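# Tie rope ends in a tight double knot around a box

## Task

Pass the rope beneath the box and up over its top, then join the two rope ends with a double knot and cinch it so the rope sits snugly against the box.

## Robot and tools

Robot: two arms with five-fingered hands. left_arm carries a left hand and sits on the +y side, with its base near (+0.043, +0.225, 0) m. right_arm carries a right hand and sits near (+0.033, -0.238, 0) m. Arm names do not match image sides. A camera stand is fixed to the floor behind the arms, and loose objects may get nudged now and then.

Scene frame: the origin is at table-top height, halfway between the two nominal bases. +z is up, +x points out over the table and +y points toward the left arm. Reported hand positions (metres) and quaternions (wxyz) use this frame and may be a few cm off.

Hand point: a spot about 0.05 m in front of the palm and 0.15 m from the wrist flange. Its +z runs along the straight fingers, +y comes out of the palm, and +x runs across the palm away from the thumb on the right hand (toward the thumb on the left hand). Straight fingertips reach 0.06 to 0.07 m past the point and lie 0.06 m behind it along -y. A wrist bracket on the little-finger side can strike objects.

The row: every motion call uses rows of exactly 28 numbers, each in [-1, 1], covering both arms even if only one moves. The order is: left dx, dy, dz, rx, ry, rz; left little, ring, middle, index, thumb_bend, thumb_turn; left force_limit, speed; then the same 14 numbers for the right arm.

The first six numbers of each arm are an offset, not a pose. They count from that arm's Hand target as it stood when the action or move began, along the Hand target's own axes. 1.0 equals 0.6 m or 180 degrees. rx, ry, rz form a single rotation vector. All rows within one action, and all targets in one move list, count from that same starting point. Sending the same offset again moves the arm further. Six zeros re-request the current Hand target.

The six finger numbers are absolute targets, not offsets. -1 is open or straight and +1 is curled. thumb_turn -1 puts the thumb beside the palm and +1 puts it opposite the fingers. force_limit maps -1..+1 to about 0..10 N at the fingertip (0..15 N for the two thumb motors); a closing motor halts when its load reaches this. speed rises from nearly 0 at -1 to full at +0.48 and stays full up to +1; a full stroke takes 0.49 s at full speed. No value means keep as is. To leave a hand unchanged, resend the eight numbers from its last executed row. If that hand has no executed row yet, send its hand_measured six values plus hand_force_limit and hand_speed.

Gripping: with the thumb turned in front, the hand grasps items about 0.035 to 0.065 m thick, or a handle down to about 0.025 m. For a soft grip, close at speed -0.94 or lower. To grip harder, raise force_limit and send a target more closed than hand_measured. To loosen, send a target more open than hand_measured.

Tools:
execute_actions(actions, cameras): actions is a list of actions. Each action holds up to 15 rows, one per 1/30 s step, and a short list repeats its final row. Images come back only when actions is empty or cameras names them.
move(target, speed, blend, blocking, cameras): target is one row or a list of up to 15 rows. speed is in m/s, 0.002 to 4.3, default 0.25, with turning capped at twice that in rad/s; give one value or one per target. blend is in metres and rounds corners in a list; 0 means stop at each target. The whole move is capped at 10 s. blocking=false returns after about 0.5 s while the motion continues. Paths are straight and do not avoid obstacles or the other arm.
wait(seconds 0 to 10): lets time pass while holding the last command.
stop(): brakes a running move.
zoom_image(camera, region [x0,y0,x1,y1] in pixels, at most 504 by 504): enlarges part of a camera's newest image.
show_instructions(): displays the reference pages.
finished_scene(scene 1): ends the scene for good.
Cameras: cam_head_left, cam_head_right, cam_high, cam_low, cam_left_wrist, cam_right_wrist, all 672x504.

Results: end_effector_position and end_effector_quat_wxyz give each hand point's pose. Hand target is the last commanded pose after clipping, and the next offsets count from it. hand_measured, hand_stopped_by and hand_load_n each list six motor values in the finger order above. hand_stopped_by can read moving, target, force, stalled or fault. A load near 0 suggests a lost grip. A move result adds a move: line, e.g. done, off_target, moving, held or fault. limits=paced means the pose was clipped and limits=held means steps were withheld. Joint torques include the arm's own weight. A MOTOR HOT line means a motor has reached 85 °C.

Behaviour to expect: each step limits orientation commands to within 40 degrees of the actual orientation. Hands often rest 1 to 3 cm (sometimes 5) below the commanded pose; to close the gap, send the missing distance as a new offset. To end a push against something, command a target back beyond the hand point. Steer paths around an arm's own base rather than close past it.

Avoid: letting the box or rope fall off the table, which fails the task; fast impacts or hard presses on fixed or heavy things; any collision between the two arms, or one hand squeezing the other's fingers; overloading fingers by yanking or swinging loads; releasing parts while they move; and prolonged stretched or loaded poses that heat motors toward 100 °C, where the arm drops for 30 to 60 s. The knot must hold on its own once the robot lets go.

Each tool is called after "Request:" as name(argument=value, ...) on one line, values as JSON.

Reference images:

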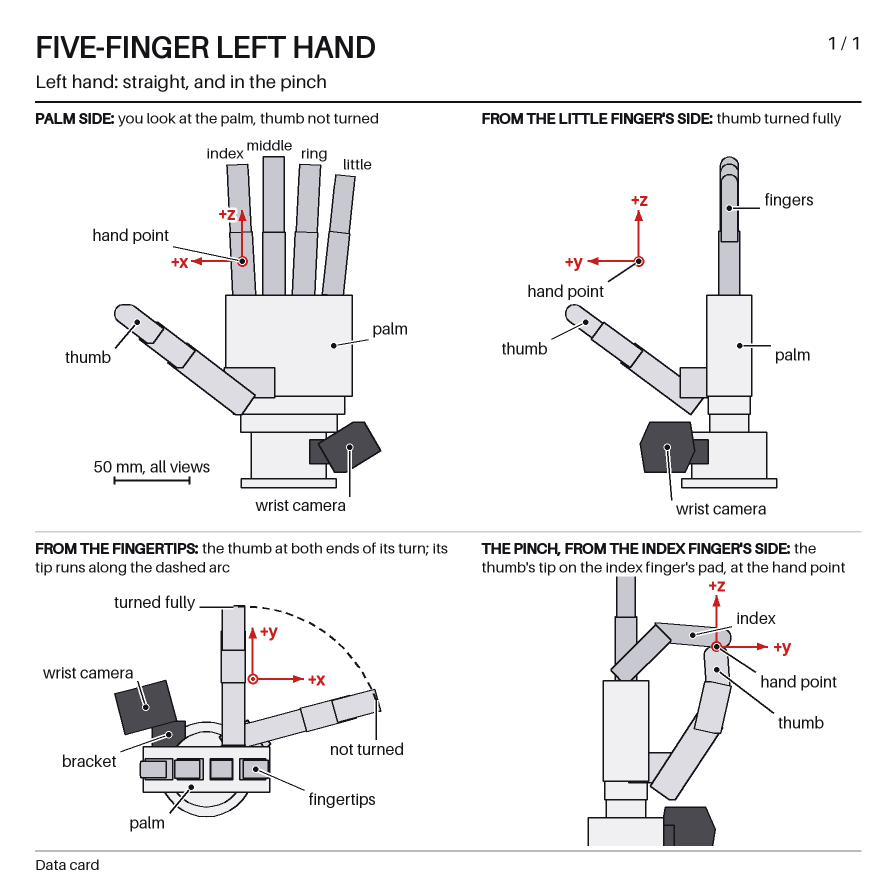

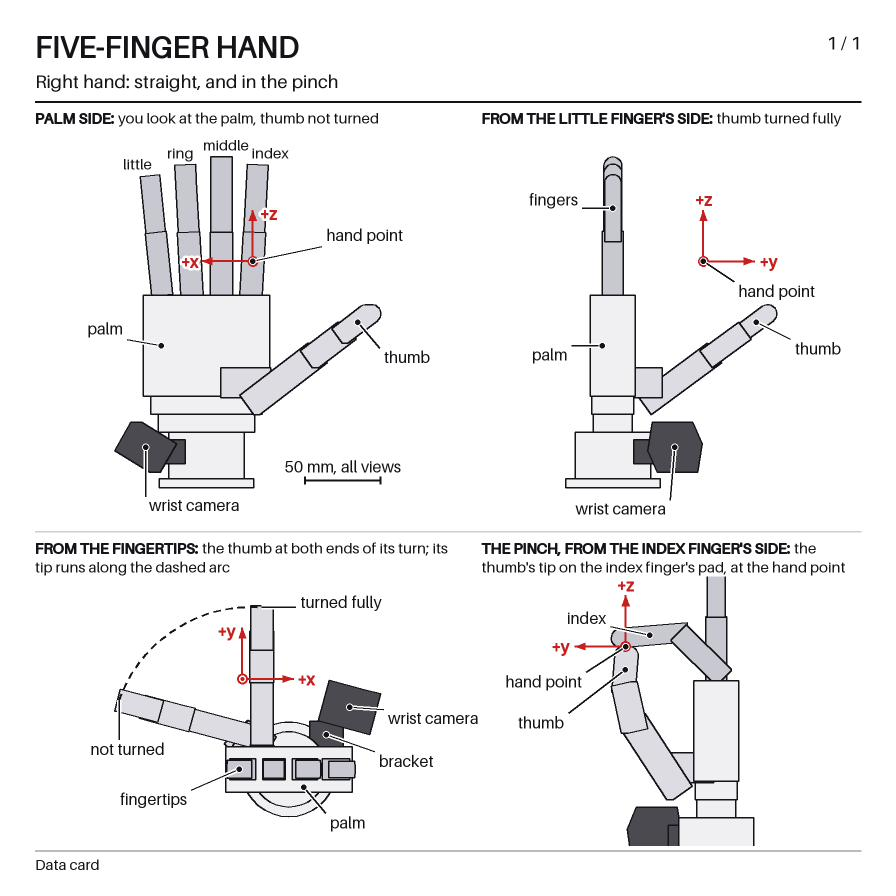

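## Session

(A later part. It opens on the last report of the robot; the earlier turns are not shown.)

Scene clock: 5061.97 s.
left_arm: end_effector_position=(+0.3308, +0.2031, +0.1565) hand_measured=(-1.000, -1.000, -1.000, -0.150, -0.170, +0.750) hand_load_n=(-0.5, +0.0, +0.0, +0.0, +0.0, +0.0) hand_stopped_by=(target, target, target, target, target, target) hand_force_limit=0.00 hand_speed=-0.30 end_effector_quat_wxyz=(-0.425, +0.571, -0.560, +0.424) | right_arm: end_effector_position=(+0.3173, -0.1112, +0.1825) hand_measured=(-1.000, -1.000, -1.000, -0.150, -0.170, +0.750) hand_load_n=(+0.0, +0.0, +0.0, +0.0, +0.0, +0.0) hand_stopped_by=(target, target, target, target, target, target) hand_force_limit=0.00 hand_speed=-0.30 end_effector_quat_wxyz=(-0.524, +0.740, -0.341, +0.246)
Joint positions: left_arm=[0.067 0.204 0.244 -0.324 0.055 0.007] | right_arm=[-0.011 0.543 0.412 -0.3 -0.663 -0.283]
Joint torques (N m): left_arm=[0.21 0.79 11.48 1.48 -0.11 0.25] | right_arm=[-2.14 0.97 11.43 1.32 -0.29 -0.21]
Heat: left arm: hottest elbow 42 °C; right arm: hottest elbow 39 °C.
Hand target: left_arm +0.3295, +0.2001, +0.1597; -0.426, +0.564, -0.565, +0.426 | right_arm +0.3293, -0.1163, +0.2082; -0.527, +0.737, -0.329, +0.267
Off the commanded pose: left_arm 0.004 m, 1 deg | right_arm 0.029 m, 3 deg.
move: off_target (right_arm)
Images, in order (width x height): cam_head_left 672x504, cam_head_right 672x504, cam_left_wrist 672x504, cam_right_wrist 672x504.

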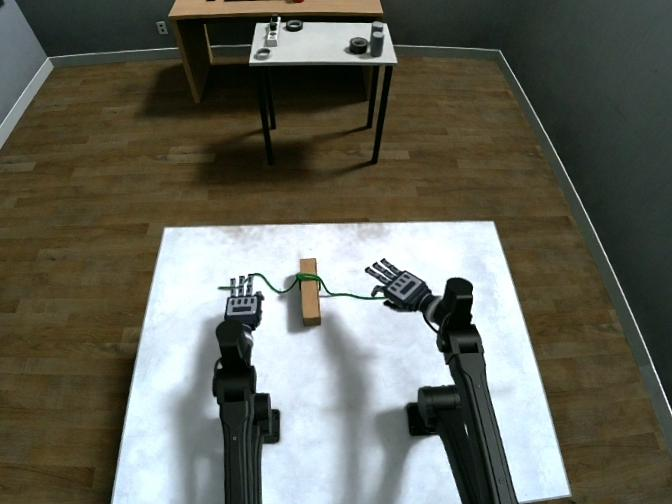

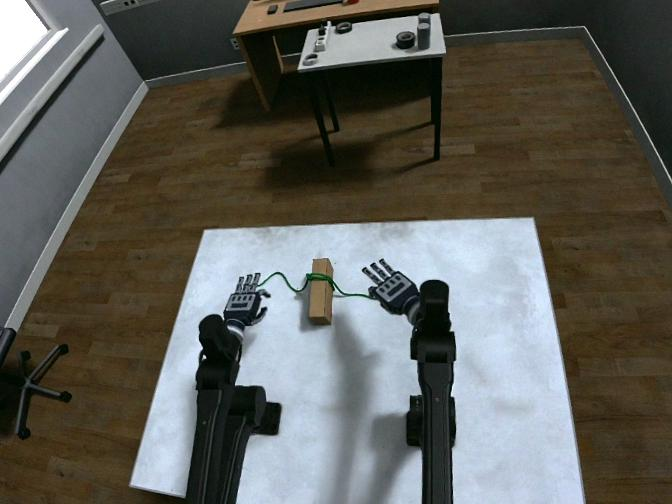

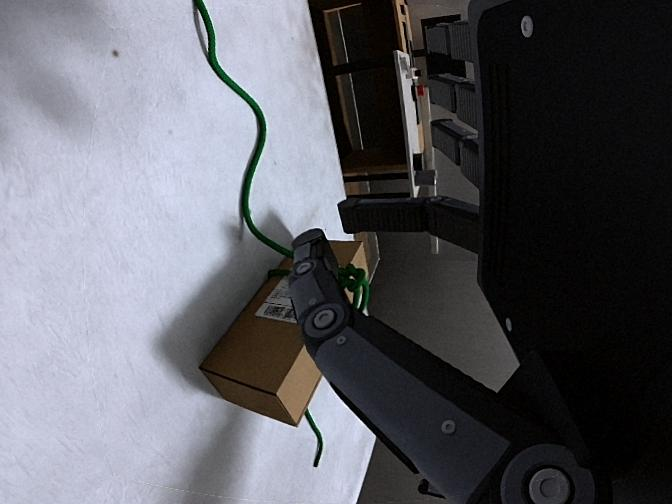

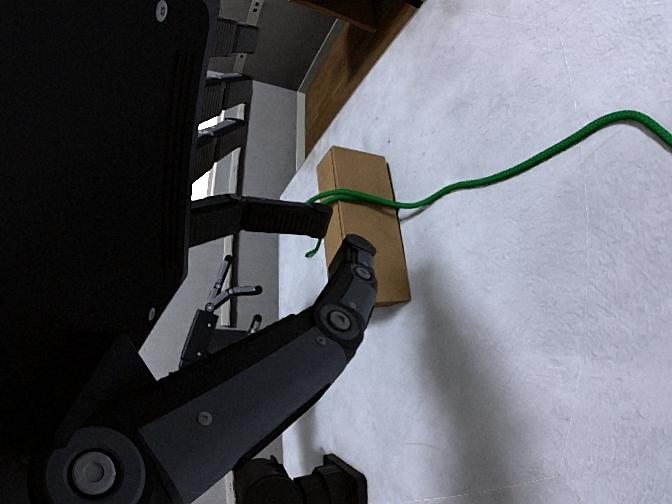

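Request:
move(target=[-0.1283,0.0817,0.3191,0,-0.1068,-0.0307,-1,-1,-1,-0.15,-0.17,0.75,0,-0.3,0.1079,0.2312,0.1487,0,0.2296,0.0659,-1,-1,-1,-0.15,-0.17,0.75,0,-0.3], speed=0.2, cameras=["cam_left_wrist","cam_right_wrist","cam_head_left","cam_high"])

Request:
zoom_image(camera="cam_head_left", region=[210, 240, 420, 340])

Scene clock: 5106.23 s.
left_arm: end_effector_position=(+0.4809, +0.2701, +0.0445) hand_measured=(-1.000, -1.000, -1.000, -0.150, -0.170, +0.750) hand_load_n=(+0.0, +0.0, -0.5, +0.0, +0.0, +0.0) hand_stopped_by=(target, target, target, target, target, target) hand_force_limit=0.00 hand_speed=-0.30 end_effector_quat_wxyz=(-0.481, +0.656, -0.476, +0.334) | right_arm: end_effector_position=(+0.4085, -0.1506, +0.0507) hand_measured=(-1.000, -1.000, -1.000, -0.150, -0.170, +0.750) hand_load_n=(+0.0, +0.0, +0.0, +0.0, +0.0, +0.0) hand_stopped_by=(target, target, target, target, target, target) hand_force_limit=0.00 hand_speed=-0.30 end_effector_quat_wxyz=(-0.391, +0.563, -0.566, +0.458)
Joint positions: left_arm=[0.068 1.351 0.321 0.698 -0.255 -0.066] | right_arm=[0.353 1.172 0.181 0.686 0.419 0.051]
Joint torques (N m): left_arm=[2.26 -6.3 9.74 2.41 -0.22 0.07] | right_arm=[0.79 -2.37 4.74 2.78 0.29 0.12]
Heat: left arm: hottest elbow 42 °C; right arm: hottest elbow 42 °C.
Hand target: left_arm +0.5002, +0.2771, +0.0600; -0.493, +0.654, -0.458, +0.346 | right_arm +0.4085, -0.1440, +0.0521; -0.401, +0.558, -0.566, +0.455
Off the commanded pose: left_arm 0.026 m, 3 deg | right_arm 0.007 m, 1 deg.
move: off_target (left_arm)
Images, in order (width x height): cam_head_left 672x504, cam_high 672x504, cam_left_wrist 672x504, cam_right_wrist 672x504.

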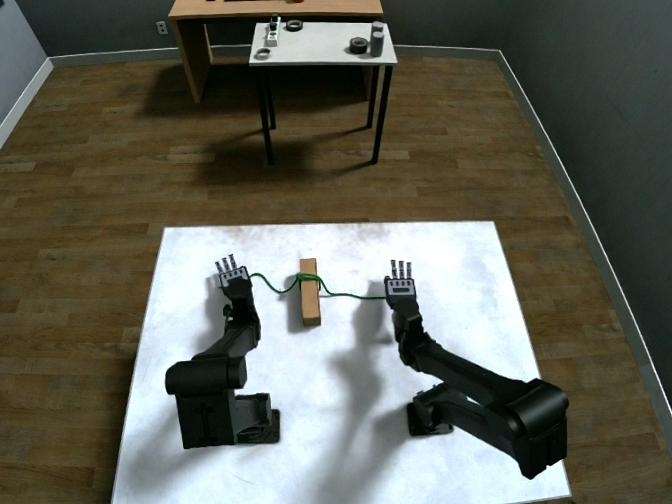

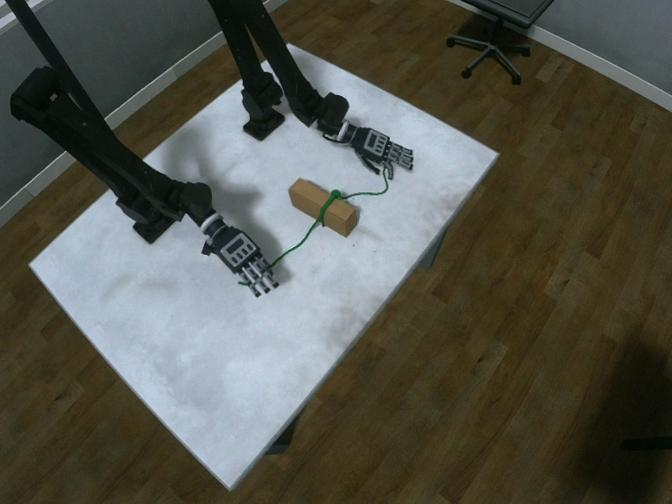

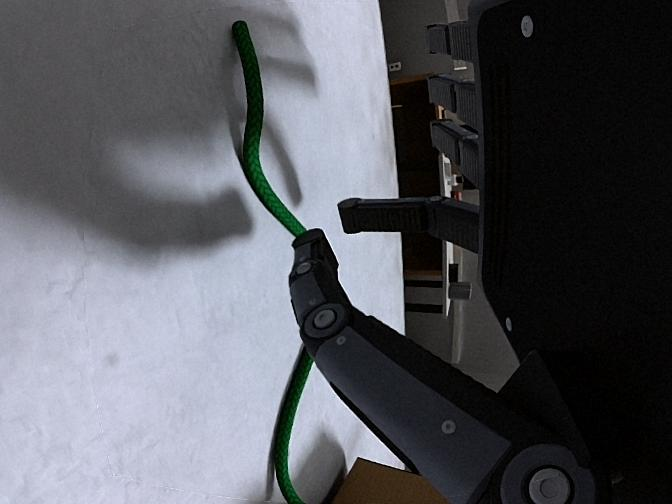

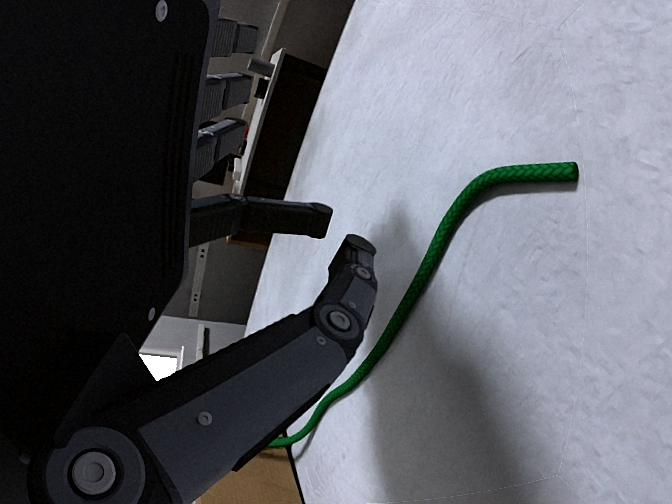

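Scaled by 2.400 from the camera's 672x504 image, which has a finer 960x720 frame.

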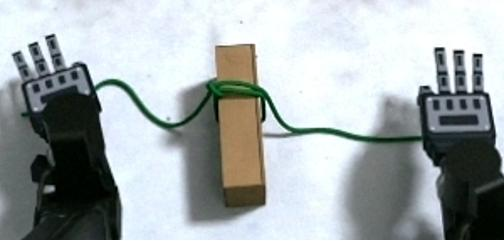

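Request:
move(target=[0,0.0208,0.0405,0,0,0,-1,-1,-1,-0.15,-0.17,0.75,0,-0.3,0,0.062,0.0022,0,0,0,-1,-1,-1,-0.15,-0.17,0.75,0,-0.3], speed=0.1, cameras=["cam_left_wrist","cam_right_wrist","cam_head_left"])

Scene clock: 5130.47 s.
left_arm: end_effector_position=(+0.5014, +0.2766, +0.0288) hand_measured=(-1.000, -1.000, -1.000, -0.150, -0.170, +0.750) hand_load_n=(+0.0, -0.5, +0.0, +0.0, +0.0, +0.0) hand_stopped_by=(target, target, target, target, target, target) hand_force_limit=0.00 hand_speed=-0.30 end_effector_quat_wxyz=(-0.482, +0.658, -0.472, +0.335) | right_arm: end_effector_position=(+0.4008, -0.1514, +0.0149) hand_measured=(-1.000, -1.000, -1.000, -0.150, -0.170, +0.750) hand_load_n=(+0.0, +0.0, +0.0, +0.0, +0.0, +0.0) hand_stopped_by=(target, target, target, target, target, target) hand_force_limit=0.00 hand_speed=-0.30 end_effector_quat_wxyz=(-0.392, +0.562, -0.567, +0.458)
Joint positions: left_arm=[0.084 1.479 0.363 0.79 -0.243 -0.066] | right_arm=[0.361 1.405 0.134 0.967 0.427 0.056]
Joint torques (N m): left_arm=[2.37 -7.53 8.7 2.39 -0.04 0.12] | right_arm=[0.73 -3.25 3 2.54 0.29 0.11]
Heat: left arm: hottest elbow 40 °C; right arm: hottest elbow 39 °C.
Hand target: left_arm +0.5189, +0.2838, +0.0413; -0.493, +0.654, -0.458, +0.346 | right_arm +0.3998, -0.1454, +0.0159; -0.401, +0.558, -0.566, +0.455
Off the commanded pose: left_arm 0.023 m, 2 deg | right_arm 0.006 m, 1 deg.
move: off_target (left_arm)
Images, in order (width x height): cam_head_left 672x504, cam_left_wrist 672x504, cam_right_wrist 672x504.

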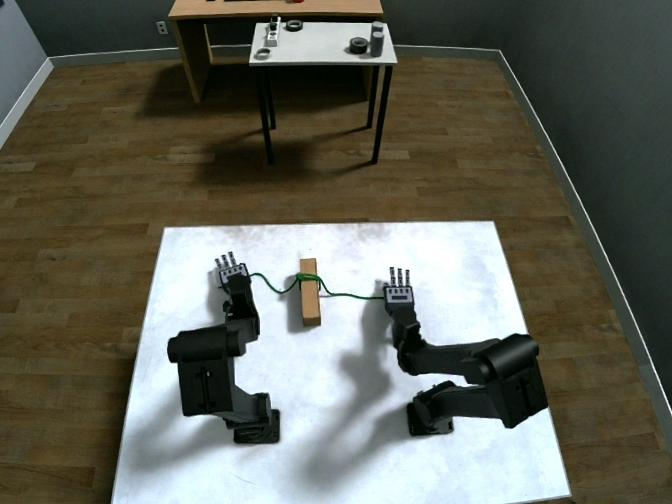

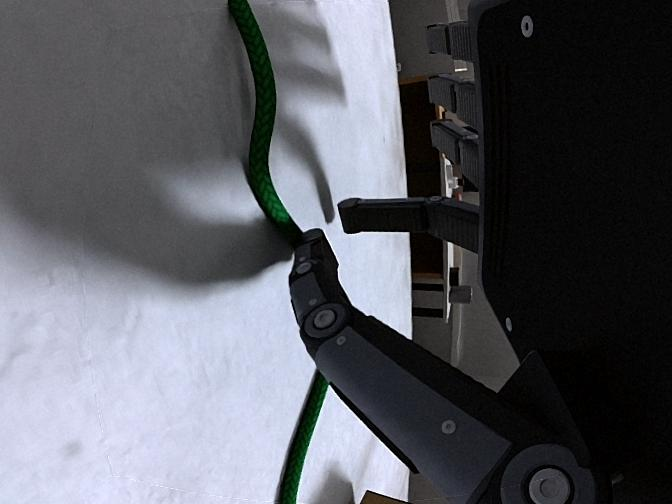

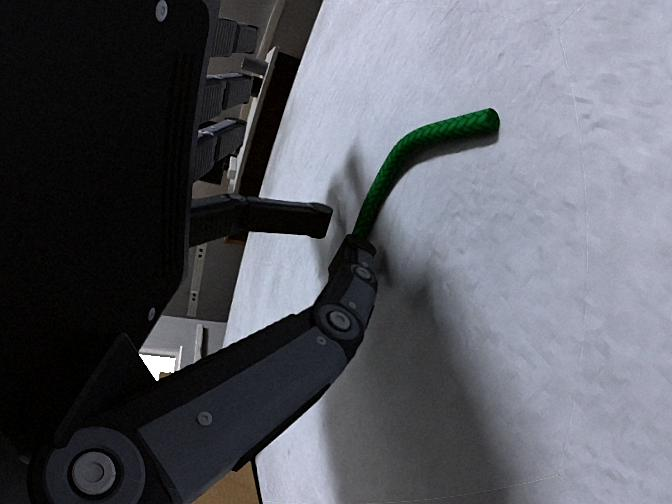

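Request:
move(target=[[0,0.0122,-0.0121,0,0,0,-1,-1,-1,-0.15,-0.17,0.75,0,-0.3,0,0.0035,0.0045,0,0,0,-1,-1,-1,-0.15,-0.17,0.75,0,-0.3],[0,0.0122,-0.0121,0,0,0,-1,-1,-1,-0.15,-0.17,0.75,0,-0.3,0,0.0035,0.0045,0,0,0,-1,-1,-1,0.4,-0.17,0.75,-0.2,-0.5],[0,0.0122,-0.0121,0,0,0,-1,-1,-1,-0.15,-0.17,0.75,0,-0.3,0,0.0035,0.0045,0,0,0,-1,-1,-1,0.42,0.0,0.75,0.0,-0.5]], speed=0.08, cameras=["cam_left_wrist","cam_right_wrist"])

Scene clock: 5149.23 s.
left_arm: end_effector_position=(+0.5048, +0.2775, +0.0332) hand_measured=(-1.000, -1.000, -1.000, -0.150, -0.170, +0.750) hand_load_n=(-0.5, -0.5, +0.0, +0.0, +0.0, +0.0) hand_stopped_by=(target, target, target, target, target, target) hand_force_limit=0.00 hand_speed=-0.30 end_effector_quat_wxyz=(-0.489, +0.654, -0.466, +0.341) | right_arm: end_effector_position=(+0.4012, -0.1513, +0.0115) hand_measured=(-1.000, -1.000, -1.000, +0.210, +0.000, +0.750) hand_load_n=(-0.5, +0.0, +0.0, +21.0, +0.5, +3.0) hand_stopped_by=(target, target, target, force, target, target) hand_force_limit=0.00 hand_speed=-0.50 end_effector_quat_wxyz=(-0.391, +0.562, -0.567, +0.458)
Joint positions: left_arm=[0.084 1.485 0.363 0.819 -0.246 -0.066] | right_arm=[0.361 1.433 0.134 0.993 0.427 0.056]
Joint torques (N m): left_arm=[1.67 -7.53 6.49 2.39 -0.21 0.1] | right_arm=[0.32 -3.37 3.07 2.63 0.12 0.09]
Heat: left arm: hottest elbow 40 °C; right arm: hottest elbow 38 °C.
Hand target: left_arm +0.5105, +0.2808, +0.0364; -0.493, +0.654, -0.458, +0.346 | right_arm +0.4018, -0.1457, +0.0132; -0.401, +0.558, -0.566, +0.455
Off the commanded pose: left_arm 0.007 m, 1 deg | right_arm 0.006 m, 1 deg.
move: done
Images, in order (width x height): cam_left_wrist 672x504, cam_right_wrist 672x504.

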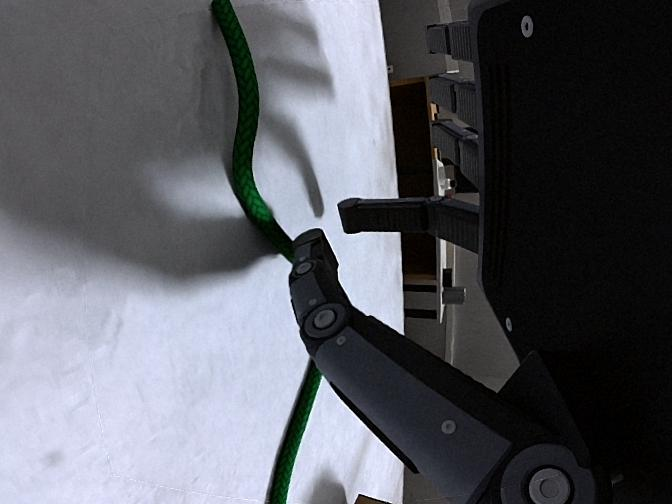

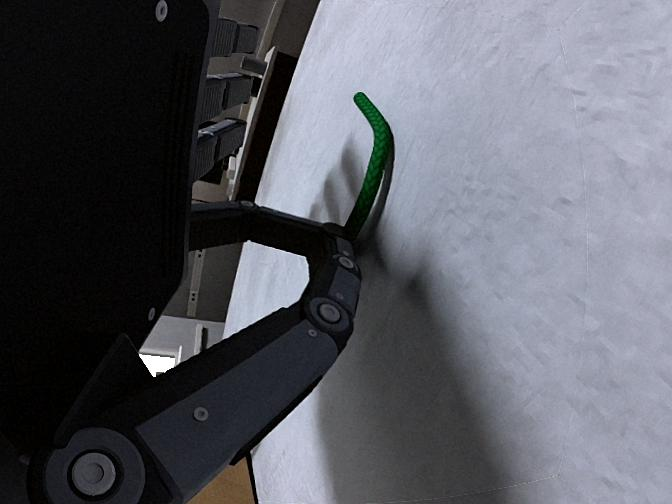

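Request:
move(target=[0,0.0202,-0.0098,0,0,0,-1,-1,-1,-0.15,-0.17,0.75,0,-0.3,0,-0.003,-0.001,0,0,0,-1,-1,-1,-0.15,-0.17,0.75,0,-0.31], speed=0.08, cameras=["cam_left_wrist","cam_right_wrist"])

Scene clock: 5162.23 s.
left_arm: end_effector_position=(+0.5037, +0.2788, +0.0299) hand_measured=(-1.000, -1.000, -1.000, -0.150, -0.170, +0.750) hand_load_n=(+0.0, +0.0, +0.0, +0.0, +0.0, +0.0) hand_stopped_by=(target, target, target, target, target, target) hand_force_limit=0.00 hand_speed=-0.30 end_effector_quat_wxyz=(-0.495, +0.652, -0.460, +0.344) | right_arm: end_effector_position=(+0.4012, -0.1513, +0.0115) hand_measured=(-1.000, -1.000, -1.000, -0.150, -0.170, +0.750) hand_load_n=(+0.0, +0.0, +0.0, +0.0, +0.0, +0.0) hand_stopped_by=(target, target, target, target, target, target) hand_force_limit=0.00 hand_speed=-0.31 end_effector_quat_wxyz=(-0.391, +0.562, -0.567, +0.458)
Joint positions: left_arm=[0.084 1.512 0.351 0.875 -0.253 -0.067] | right_arm=[0.361 1.433 0.134 0.993 0.427 0.056]
Joint torques (N m): left_arm=[1.03 -7.59 4.72 2.43 -0.21 0.09] | right_arm=[0.32 -4.42 3.1 2 0.14 0.09]
Heat: left arm: hottest elbow 40 °C; right arm: hottest elbow 37 °C.
Hand target: left_arm +0.5021, +0.2777, +0.0263; -0.493, +0.654, -0.458, +0.346 | right_arm +0.4017, -0.1456, +0.0151; -0.401, +0.558, -0.566, +0.455
Off the commanded pose: left_arm 0.004 m, 0 deg | right_arm 0.007 m, 1 deg.
move: done
Images, in order (width x height): cam_left_wrist 672x504, cam_right_wrist 672x504.

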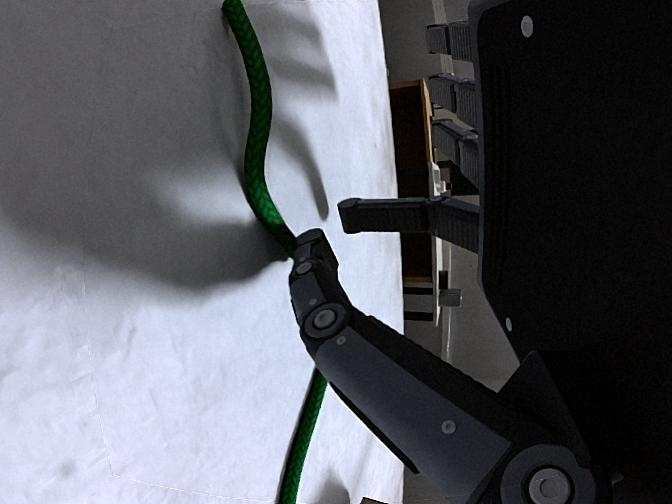

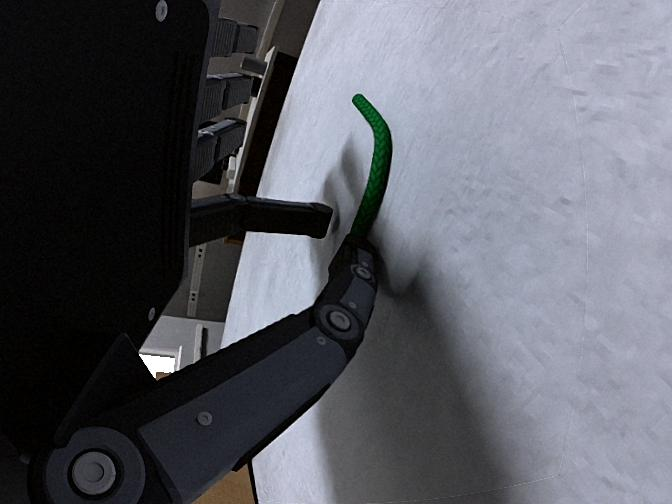

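Request:
move(target=[0,0.0138,-0.0238,0,0,0,-1,-1,-1,-0.15,-0.17,0.75,0,-0.3,0,0.0045,0.0035,0,0,0,-1,-1,-1,-0.15,-0.17,0.75,0,-0.31], speed=0.08, cameras=["cam_left_wrist"])

Scene clock: 5171.27 s.
left_arm: end_effector_position=(+0.4887, +0.2783, +0.0230) hand_measured=(-1.000, -1.000, -1.000, -0.150, -0.170, +0.750) hand_load_n=(+0.0, +0.0, +0.0, +0.0, -1.0, +0.0) hand_stopped_by=(target, target, target, target, target, target) hand_force_limit=0.00 hand_speed=-0.30 end_effector_quat_wxyz=(-0.495, +0.656, -0.457, +0.341) | right_arm: end_effector_position=(+0.4014, -0.1511, +0.0103) hand_measured=(-1.000, -1.000, -1.000, -0.150, -0.170, +0.750) hand_load_n=(+0.0, +0.0, +0.0, +0.0, -0.5, +0.0) hand_stopped_by=(target, target, target, target, target, target) hand_force_limit=0.00 hand_speed=-0.31 end_effector_quat_wxyz=(-0.392, +0.562, -0.567, +0.458)
Joint positions: left_arm=[0.08 1.512 0.311 0.91 -0.267 -0.073] | right_arm=[0.361 1.443 0.134 1.004 0.427 0.056]
Joint torques (N m): left_arm=[0.32 -7.94 4.25 2.22 -0.24 0.11] | right_arm=[0.09 -3.49 3.18 2.58 0.03 0.09]
Heat: left arm: hottest elbow 39 °C; right arm: hottest elbow 36 °C.
Hand target: left_arm +0.4871, +0.2723, +0.0223; -0.493, +0.654, -0.458, +0.346 | right_arm +0.4030, -0.1458, +0.0120; -0.401, +0.558, -0.566, +0.455
Off the commanded pose: left_arm 0.006 m, 1 deg | right_arm 0.006 m, 1 deg.
move: done
Images, in order (width x height): cam_left_wrist 672x504.

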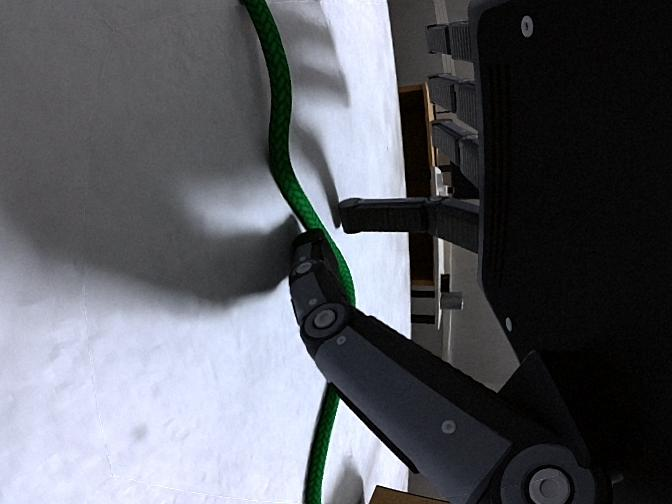

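Request:
move(target=[[0,-0.0045,0.006,0,0,0,-1,-1,-1,-0.15,-0.17,0.75,0,-0.3,0,-0.002,-0.001,0,0,0,-1,-1,-1,-0.15,-0.17,0.75,0,-0.31],[0,-0.0045,0.006,0,0,0,-1,-1,-1,0.4,-0.17,0.75,-0.2,-0.5,0,-0.002,-0.001,0,0,0,-1,-1,-1,0.4,-0.17,0.75,-0.2,-0.5],[0,-0.0045,0.006,0,0,0,-1,-1,-1,0.41,0.0,0.75,-0.1,-0.5,0,-0.002,-0.001,0,0,0,-1,-1,-1,0.41,0.0,0.75,-0.1,-0.5]], speed=0.08, cameras=["cam_left_wrist","cam_right_wrist","cam_head_left"])

Scene clock: 5180.37 s.
left_arm: end_effector_position=(+0.4888, +0.2782, +0.0232) hand_measured=(-1.000, -1.000, -1.000, +0.212, -0.130, +0.750) hand_load_n=(+0.0, +0.0, +0.0, +16.5, +6.0, -1.0) hand_stopped_by=(target, target, target, force, force, target) hand_force_limit=-0.10 hand_speed=-0.50 end_effector_quat_wxyz=(-0.495, +0.656, -0.456, +0.341) | right_arm: end_effector_position=(+0.4017, -0.1509, +0.0109) hand_measured=(-1.000, -1.000, -1.000, +0.212, -0.154, +0.750) hand_load_n=(+0.0, +0.0, -0.5, +10.0, +6.0, -0.5) hand_stopped_by=(target, target, target, force, force, target) hand_force_limit=-0.10 hand_speed=-0.50 end_effector_quat_wxyz=(-0.393, +0.561, -0.567, +0.458)
Joint positions: left_arm=[0.08 1.512 0.311 0.91 -0.267 -0.075] | right_arm=[0.361 1.443 0.134 1.006 0.427 0.057]
Joint torques (N m): left_arm=[0.56 -7.94 5.24 1.81 -0.08 0.12] | right_arm=[0.09 -4.07 3.17 2.09 0.06 0.07]
Heat: left arm: hottest elbow 38 °C; right arm: hottest elbow 36 °C.
Hand target: left_arm +0.4910, +0.2738, +0.0239; -0.493, +0.654, -0.458, +0.346 | right_arm +0.4027, -0.1458, +0.0133; -0.401, +0.558, -0.566, +0.455
Off the commanded pose: left_arm 0.005 m, 1 deg | right_arm 0.006 m, 1 deg.
move: done
Images, in order (width x height): cam_head_left 672x504, cam_left_wrist 672x504, cam_right_wrist 672x504.

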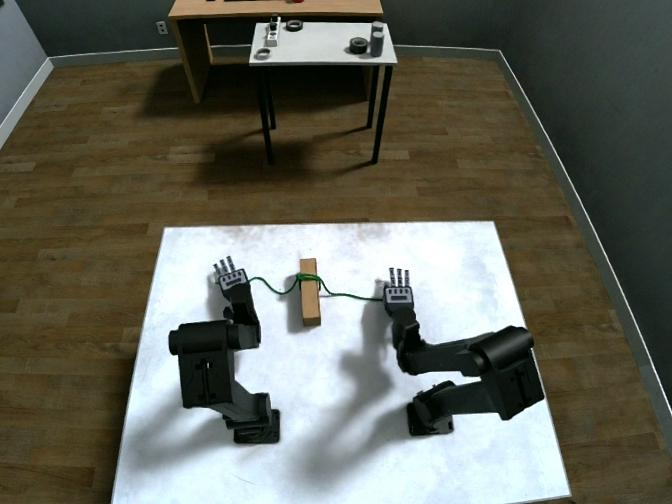

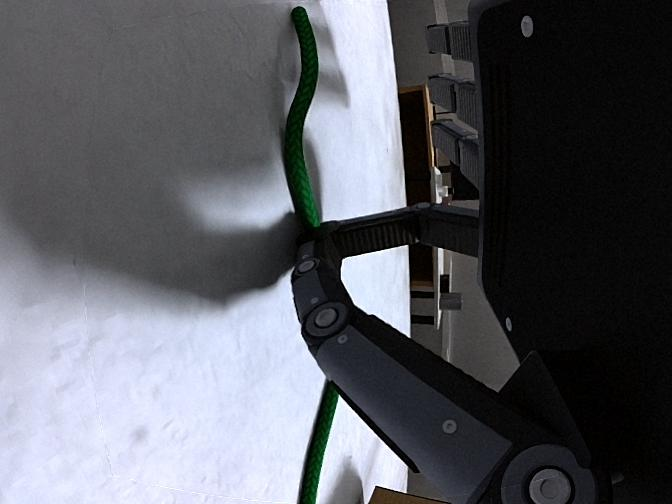

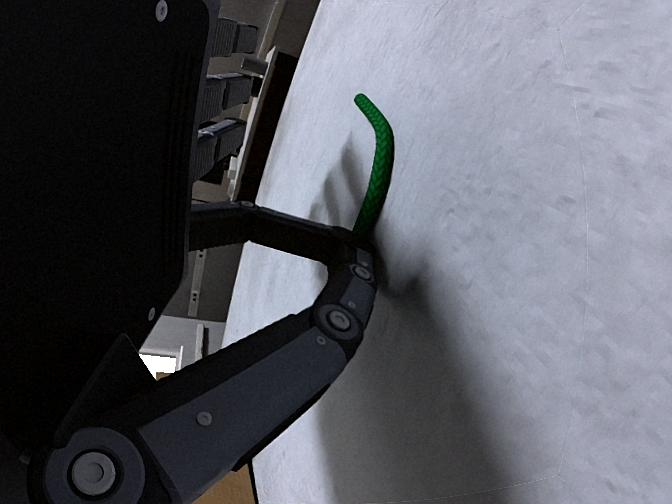

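Request:
move(target=[-0.1207,-0.1421,-0.0245,0,0,0,-1,-1,-1,0.41,0.0,0.75,-0.1,-0.5,0.0617,-0.169,0.0027,0,0,0,-1,-1,-1,0.41,0.0,0.75,-0.1,-0.5], speed=0.1, cameras=["cam_low","cam_high","cam_head_left"])

Request:
zoom_image(camera="cam_low", region=[280, 170, 420, 260])

Request:
zoom_image(camera="cam_head_left", region=[220, 230, 420, 340])

Scene clock: 5201.17 s.
left_arm: end_effector_position=(+0.4596, +0.3336, +0.0868) hand_measured=(-1.000, -1.000, -1.000, +0.212, -0.130, +0.750) hand_load_n=(-0.5, +0.0, +0.0, +16.5, +6.0, -1.0) hand_stopped_by=(target, target, target, force, force, target) hand_force_limit=-0.10 hand_speed=-0.50 end_effector_quat_wxyz=(-0.476, +0.664, -0.466, +0.340) | right_arm: end_effector_position=(+0.4128, -0.1760, +0.0908) hand_measured=(-1.000, -1.000, -1.000, +0.212, -0.154, +0.750) hand_load_n=(+0.0, +0.0, +0.0, +10.5, +6.5, +0.0) hand_stopped_by=(target, target, target, force, force, target) hand_force_limit=-0.10 hand_speed=-0.50 end_effector_quat_wxyz=(-0.395, +0.566, -0.574, +0.441)
Joint positions: left_arm=[0.322 1.147 0.342 0.483 -0.015 -0.013] | right_arm=[0.206 0.938 0.241 0.383 0.256 0.034]
Joint torques (N m): left_arm=[2.37 -6.53 12.04 1.47 0.03 0.25] | right_arm=[-2.02 -2.14 9.43 1.46 0.01 -0.21]
Heat: left arm: hottest elbow 38 °C; right arm: hottest elbow 36 °C.
Hand target: left_arm +0.4748, +0.3451, +0.1098; -0.493, +0.654, -0.458, +0.346 | right_arm +0.4295, -0.1790, +0.1125; -0.401, +0.558, -0.566, +0.454
Off the commanded pose: left_arm 0.030 m, 3 deg | right_arm 0.027 m, 2 deg.
move: off_target (left_arm, right_arm)
Images, in order (width x height): cam_head_left 672x504, cam_high 672x504, cam_low 672x504.

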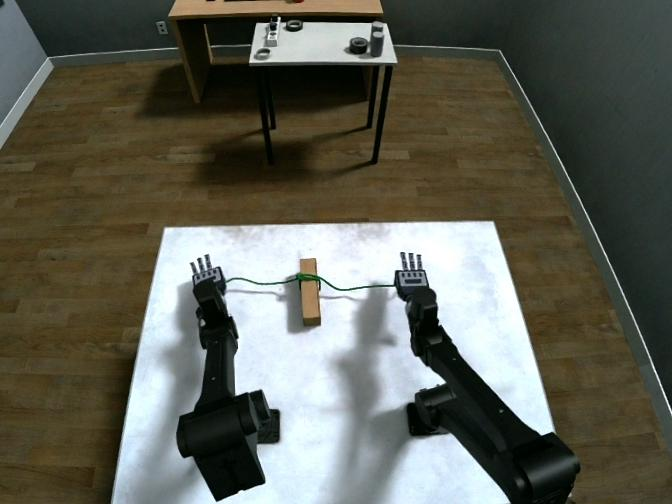

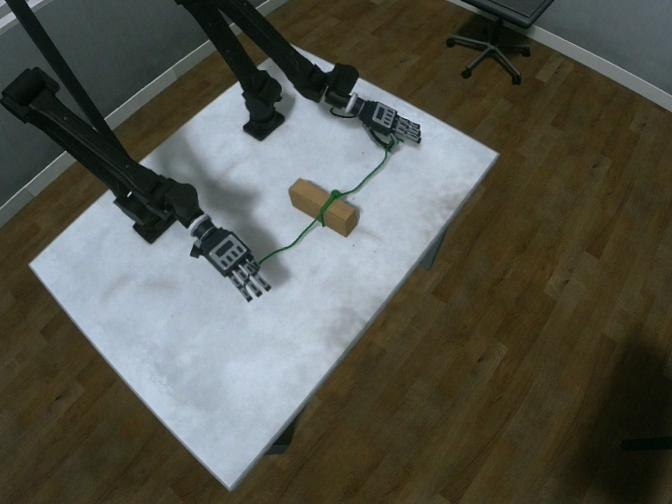

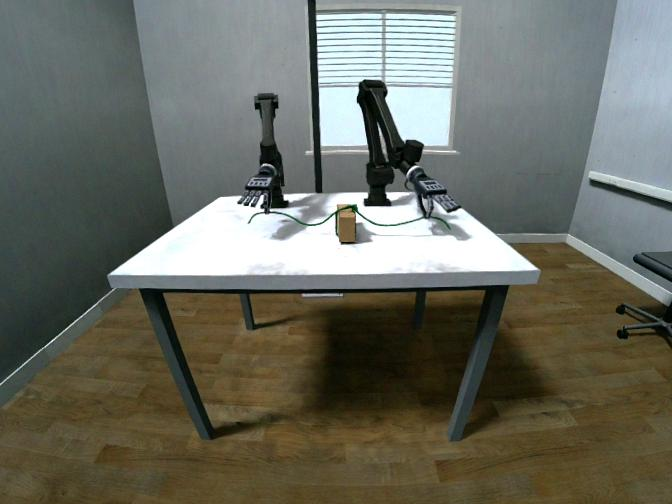

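Scaled by 3.600 from the camera's 672x504 image, which has a finer 960x720 frame.

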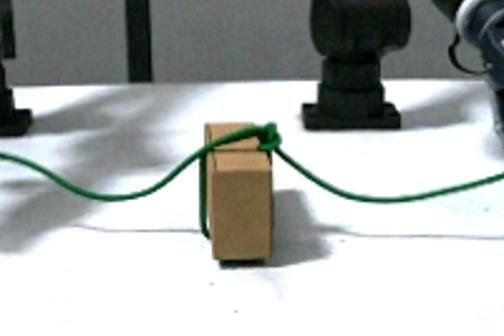

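Scaled by 2.520 from the camera's 672x504 image, which has a finer 960x720 frame.

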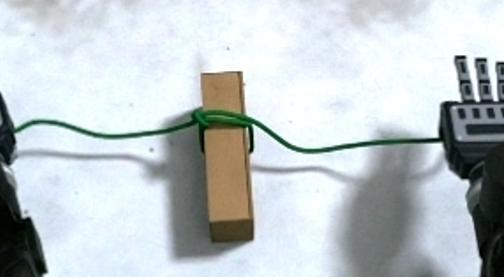

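Request:
move(target=[-0.0313,-0.0192,0.0062,0,0,0,-1,-1,-1,0.41,0.0,0.75,-0.1,-0.5,0.0582,-0.0172,0,0,0,0,-1,-1,-1,0.41,0.0,0.75,-0.1,-0.5], speed=0.08, cameras=["cam_low","cam_head_left"])

Request:
zoom_image(camera="cam_low", region=[280, 170, 420, 260])

Scene clock: 5209.23 s.
left_arm: end_effector_position=(+0.4596, +0.3522, +0.0951) hand_measured=(-1.000, -1.000, -1.000, +0.212, -0.130, +0.750) hand_load_n=(+0.0, +0.0, +0.0, +17.0, +6.0, -1.0) hand_stopped_by=(target, target, target, force, force, target) hand_force_limit=-0.10 hand_speed=-0.50 end_effector_quat_wxyz=(-0.474, +0.665, -0.466, +0.340) | right_arm: end_effector_position=(+0.4138, -0.2081, +0.0998) hand_measured=(-1.000, -1.000, -1.000, +0.212, -0.154, +0.750) hand_load_n=(+0.0, +0.0, +0.0, +11.0, +6.0, -0.5) hand_stopped_by=(target, target, target, force, force, target) hand_force_limit=-0.10 hand_speed=-0.50 end_effector_quat_wxyz=(-0.395, +0.566, -0.576, +0.438)
Joint positions: left_arm=[0.389 1.139 0.371 0.444 0.05 0.005] | right_arm=[0.054 0.887 0.252 0.324 0.11 -0.007]
Joint torques (N m): left_arm=[2.32 -6.65 12.51 1.46 0.05 0.26] | right_arm=[-2.02 -2.02 9.85 1.4 0 -0.21]
Heat: left arm: hottest elbow 38 °C; right arm: hottest elbow 36 °C.
Hand target: left_arm +0.4749, +0.3650, +0.1201; -0.493, +0.654, -0.458, +0.346 | right_arm +0.4303, -0.2135, +0.1242; -0.401, +0.558, -0.566, +0.454
Off the commanded pose: left_arm 0.032 m, 3 deg | right_arm 0.030 m, 2 deg.
move: off_target (left_arm, right_arm)
Images, in order (width x height): cam_head_left 672x504, cam_low 672x504.

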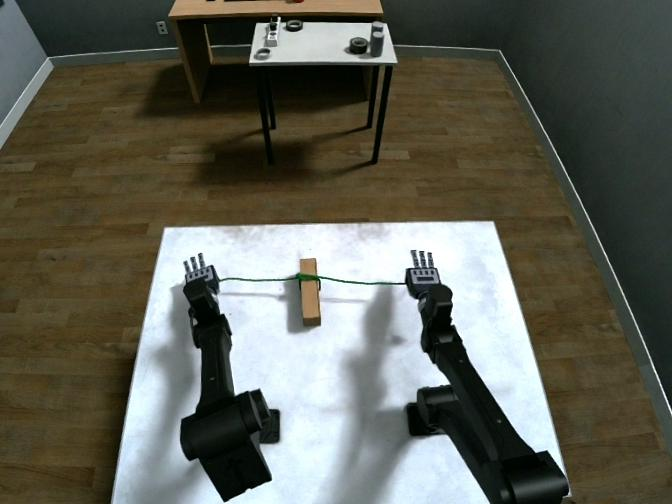

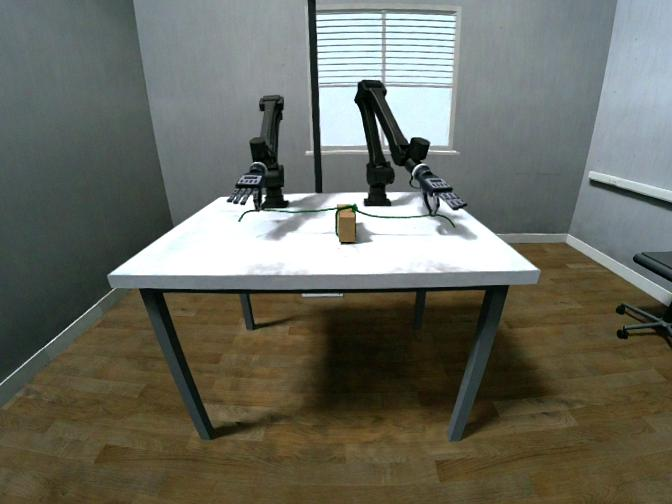

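Scaled by 3.600 from the camera's 672x504 image, which has a finer 960x720 frame.

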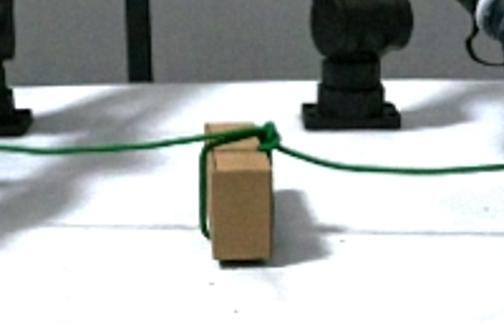

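Request:
move(target=[-0.0282,-0.0025,0.0079,0,0,0,-1,-1,-1,0.41,0.0,0.75,-0.1,-0.5,0.0415,-0.0008,0.0028,0,0,0,-1,-1,-1,0.41,0.0,0.75,-0.1,-0.5], speed=0.08, cameras=["cam_low","cam_head_left"])

Request:
zoom_image(camera="cam_low", region=[280, 170, 420, 260])

Scene clock: 5213.67 s.
left_arm: end_effector_position=(+0.4591, +0.3597, +0.1002) hand_measured=(-1.000, -1.000, -1.000, +0.212, -0.130, +0.750) hand_load_n=(+0.0, +0.0, -0.5, +16.0, +6.5, -0.5) hand_stopped_by=(target, target, target, force, force, target) hand_force_limit=-0.10 hand_speed=-0.50 end_effector_quat_wxyz=(-0.471, +0.660, -0.468, +0.352) | right_arm: end_effector_position=(+0.4148, -0.2232, +0.1037) hand_measured=(-1.000, -1.000, -1.000, +0.212, -0.154, +0.750) hand_load_n=(+0.0, +0.0, +0.0, +11.0, +6.0, +1.0) hand_stopped_by=(target, target, target, force, force, target) hand_force_limit=-0.10 hand_speed=-0.50 end_effector_quat_wxyz=(-0.407, +0.565, -0.575, +0.429)
Joint positions: left_arm=[0.434 1.139 0.379 0.444 0.117 0.012] | right_arm=[-0.044 0.882 0.256 0.321 -0.007 -0.02]
Joint torques (N m): left_arm=[3.25 -5.36 13.09 1.57 -0.42 0.35] | right_arm=[-2.61 -1.79 9.83 1.44 0.39 -0.35]
Heat: left arm: hottest elbow 38 °C; right arm: hottest elbow 36 °C.
Hand target: left_arm +0.4738, +0.3826, +0.1202; -0.493, +0.654, -0.458, +0.346 | right_arm +0.4307, -0.2385, +0.1255; -0.401, +0.558, -0.566, +0.455
Off the commanded pose: left_arm 0.034 m, 3 deg | right_arm 0.031 m, 3 deg.
move: off_target (left_arm, right_arm)
Images, in order (width x height): cam_head_left 672x504, cam_low 672x504.

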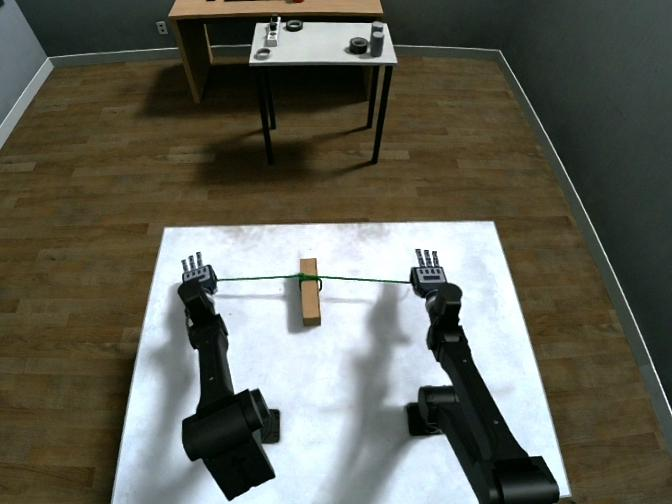

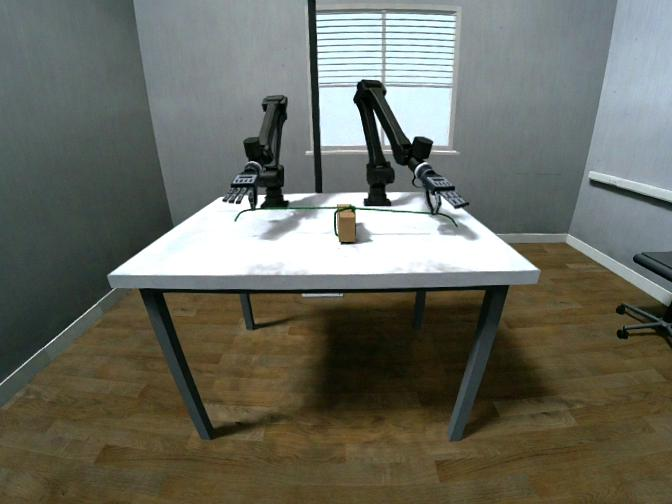

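Scaled by 3.600 from the camera's 672x504 image, which has a finer 960x720 frame.

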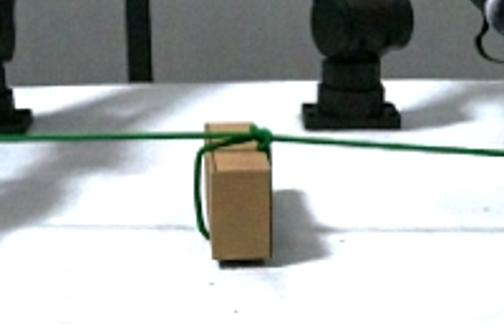

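Request:
move(target=[-0.047,-0.0077,0.0159,0,0,0,-1,-1,-1,0.41,0.0,0.75,-0.1,-0.5,0.0498,0.0,0.0035,0,0,0,-1,-1,-1,0.41,0.0,0.75,-0.1,-0.5], speed=0.08, cameras=["cam_low","cam_head_left"])

Request:
zoom_image(camera="cam_low", region=[280, 170, 420, 260])

Request:
zoom_image(camera="cam_head_left", region=[280, 240, 350, 340])

Scene clock: 5222.70 s.
left_arm: end_effector_position=(+0.4587, +0.3975, +0.1025) hand_measured=(-1.000, -1.000, -1.000, +0.212, -0.130, +0.750) hand_load_n=(+0.0, +0.0, +0.0, +16.5, +6.0, +0.0) hand_stopped_by=(target, target, target, force, force, target) hand_force_limit=-0.10 hand_speed=-0.50 end_effector_quat_wxyz=(-0.474, +0.665, -0.462, +0.344) | right_arm: end_effector_position=(+0.4147, -0.2590, +0.1053) hand_measured=(-1.000, -1.000, -1.000, +0.212, -0.152, +0.750) hand_load_n=(+0.0, +0.0, +0.0, +0.0, +0.0, +0.0) hand_stopped_by=(target, target, target, force, force, target) hand_force_limit=-0.10 hand_speed=-0.50 end_effector_quat_wxyz=(-0.399, +0.563, -0.577, +0.437)
Joint positions: left_arm=[0.538 1.184 0.423 0.436 0.193 0.044] | right_arm=[-0.187 0.891 0.266 0.317 -0.122 -0.071]
Joint torques (N m): left_arm=[1.96 -5.95 12.51 1.92 0 0.28] | right_arm=[-2.02 -1.2 9.89 1.81 -0.05 -0.26]
Heat: left arm: hottest elbow 39 °C; right arm: hottest elbow 37 °C.
Hand target: left_arm +0.4739, +0.4126, +0.1218; -0.493, +0.654, -0.458, +0.346 | right_arm +0.4310, -0.2683, +0.1265; -0.401, +0.558, -0.566, +0.454
Off the commanded pose: left_arm 0.029 m, 3 deg | right_arm 0.028 m, 2 deg.
move: off_target (left_arm, right_arm)
Images, in order (width x height): cam_head_left 672x504, cam_low 672x504.

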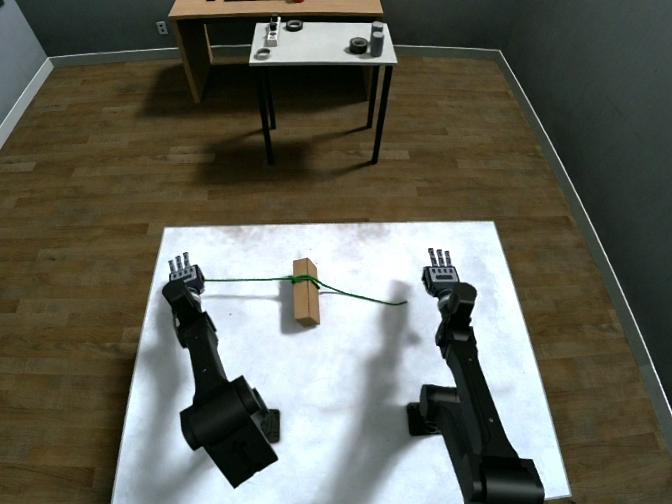

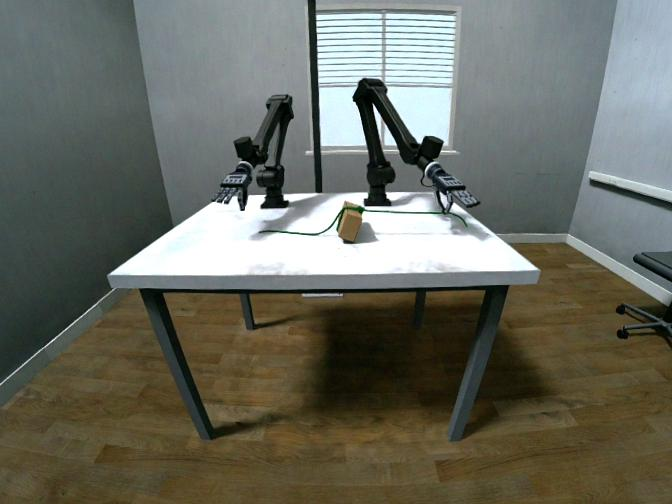

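Scaled by 3.600 from the camera's 672x504 image, which has a finer 960x720 frame.

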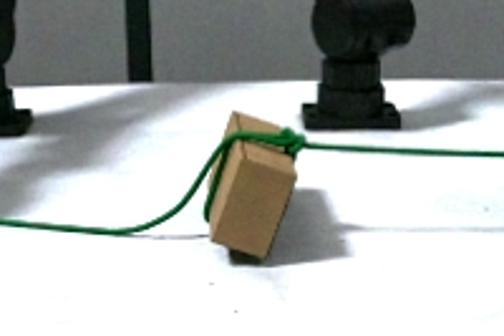

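Scaled by 5.040 from the camera's 672x504 image, which has a finer 960x720 frame.

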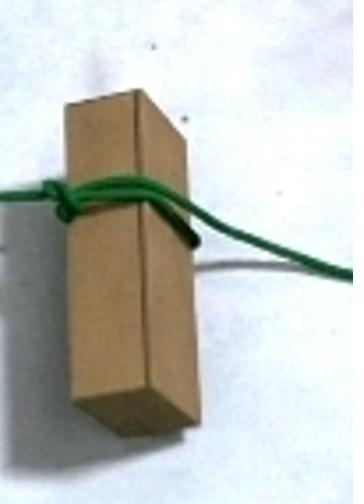

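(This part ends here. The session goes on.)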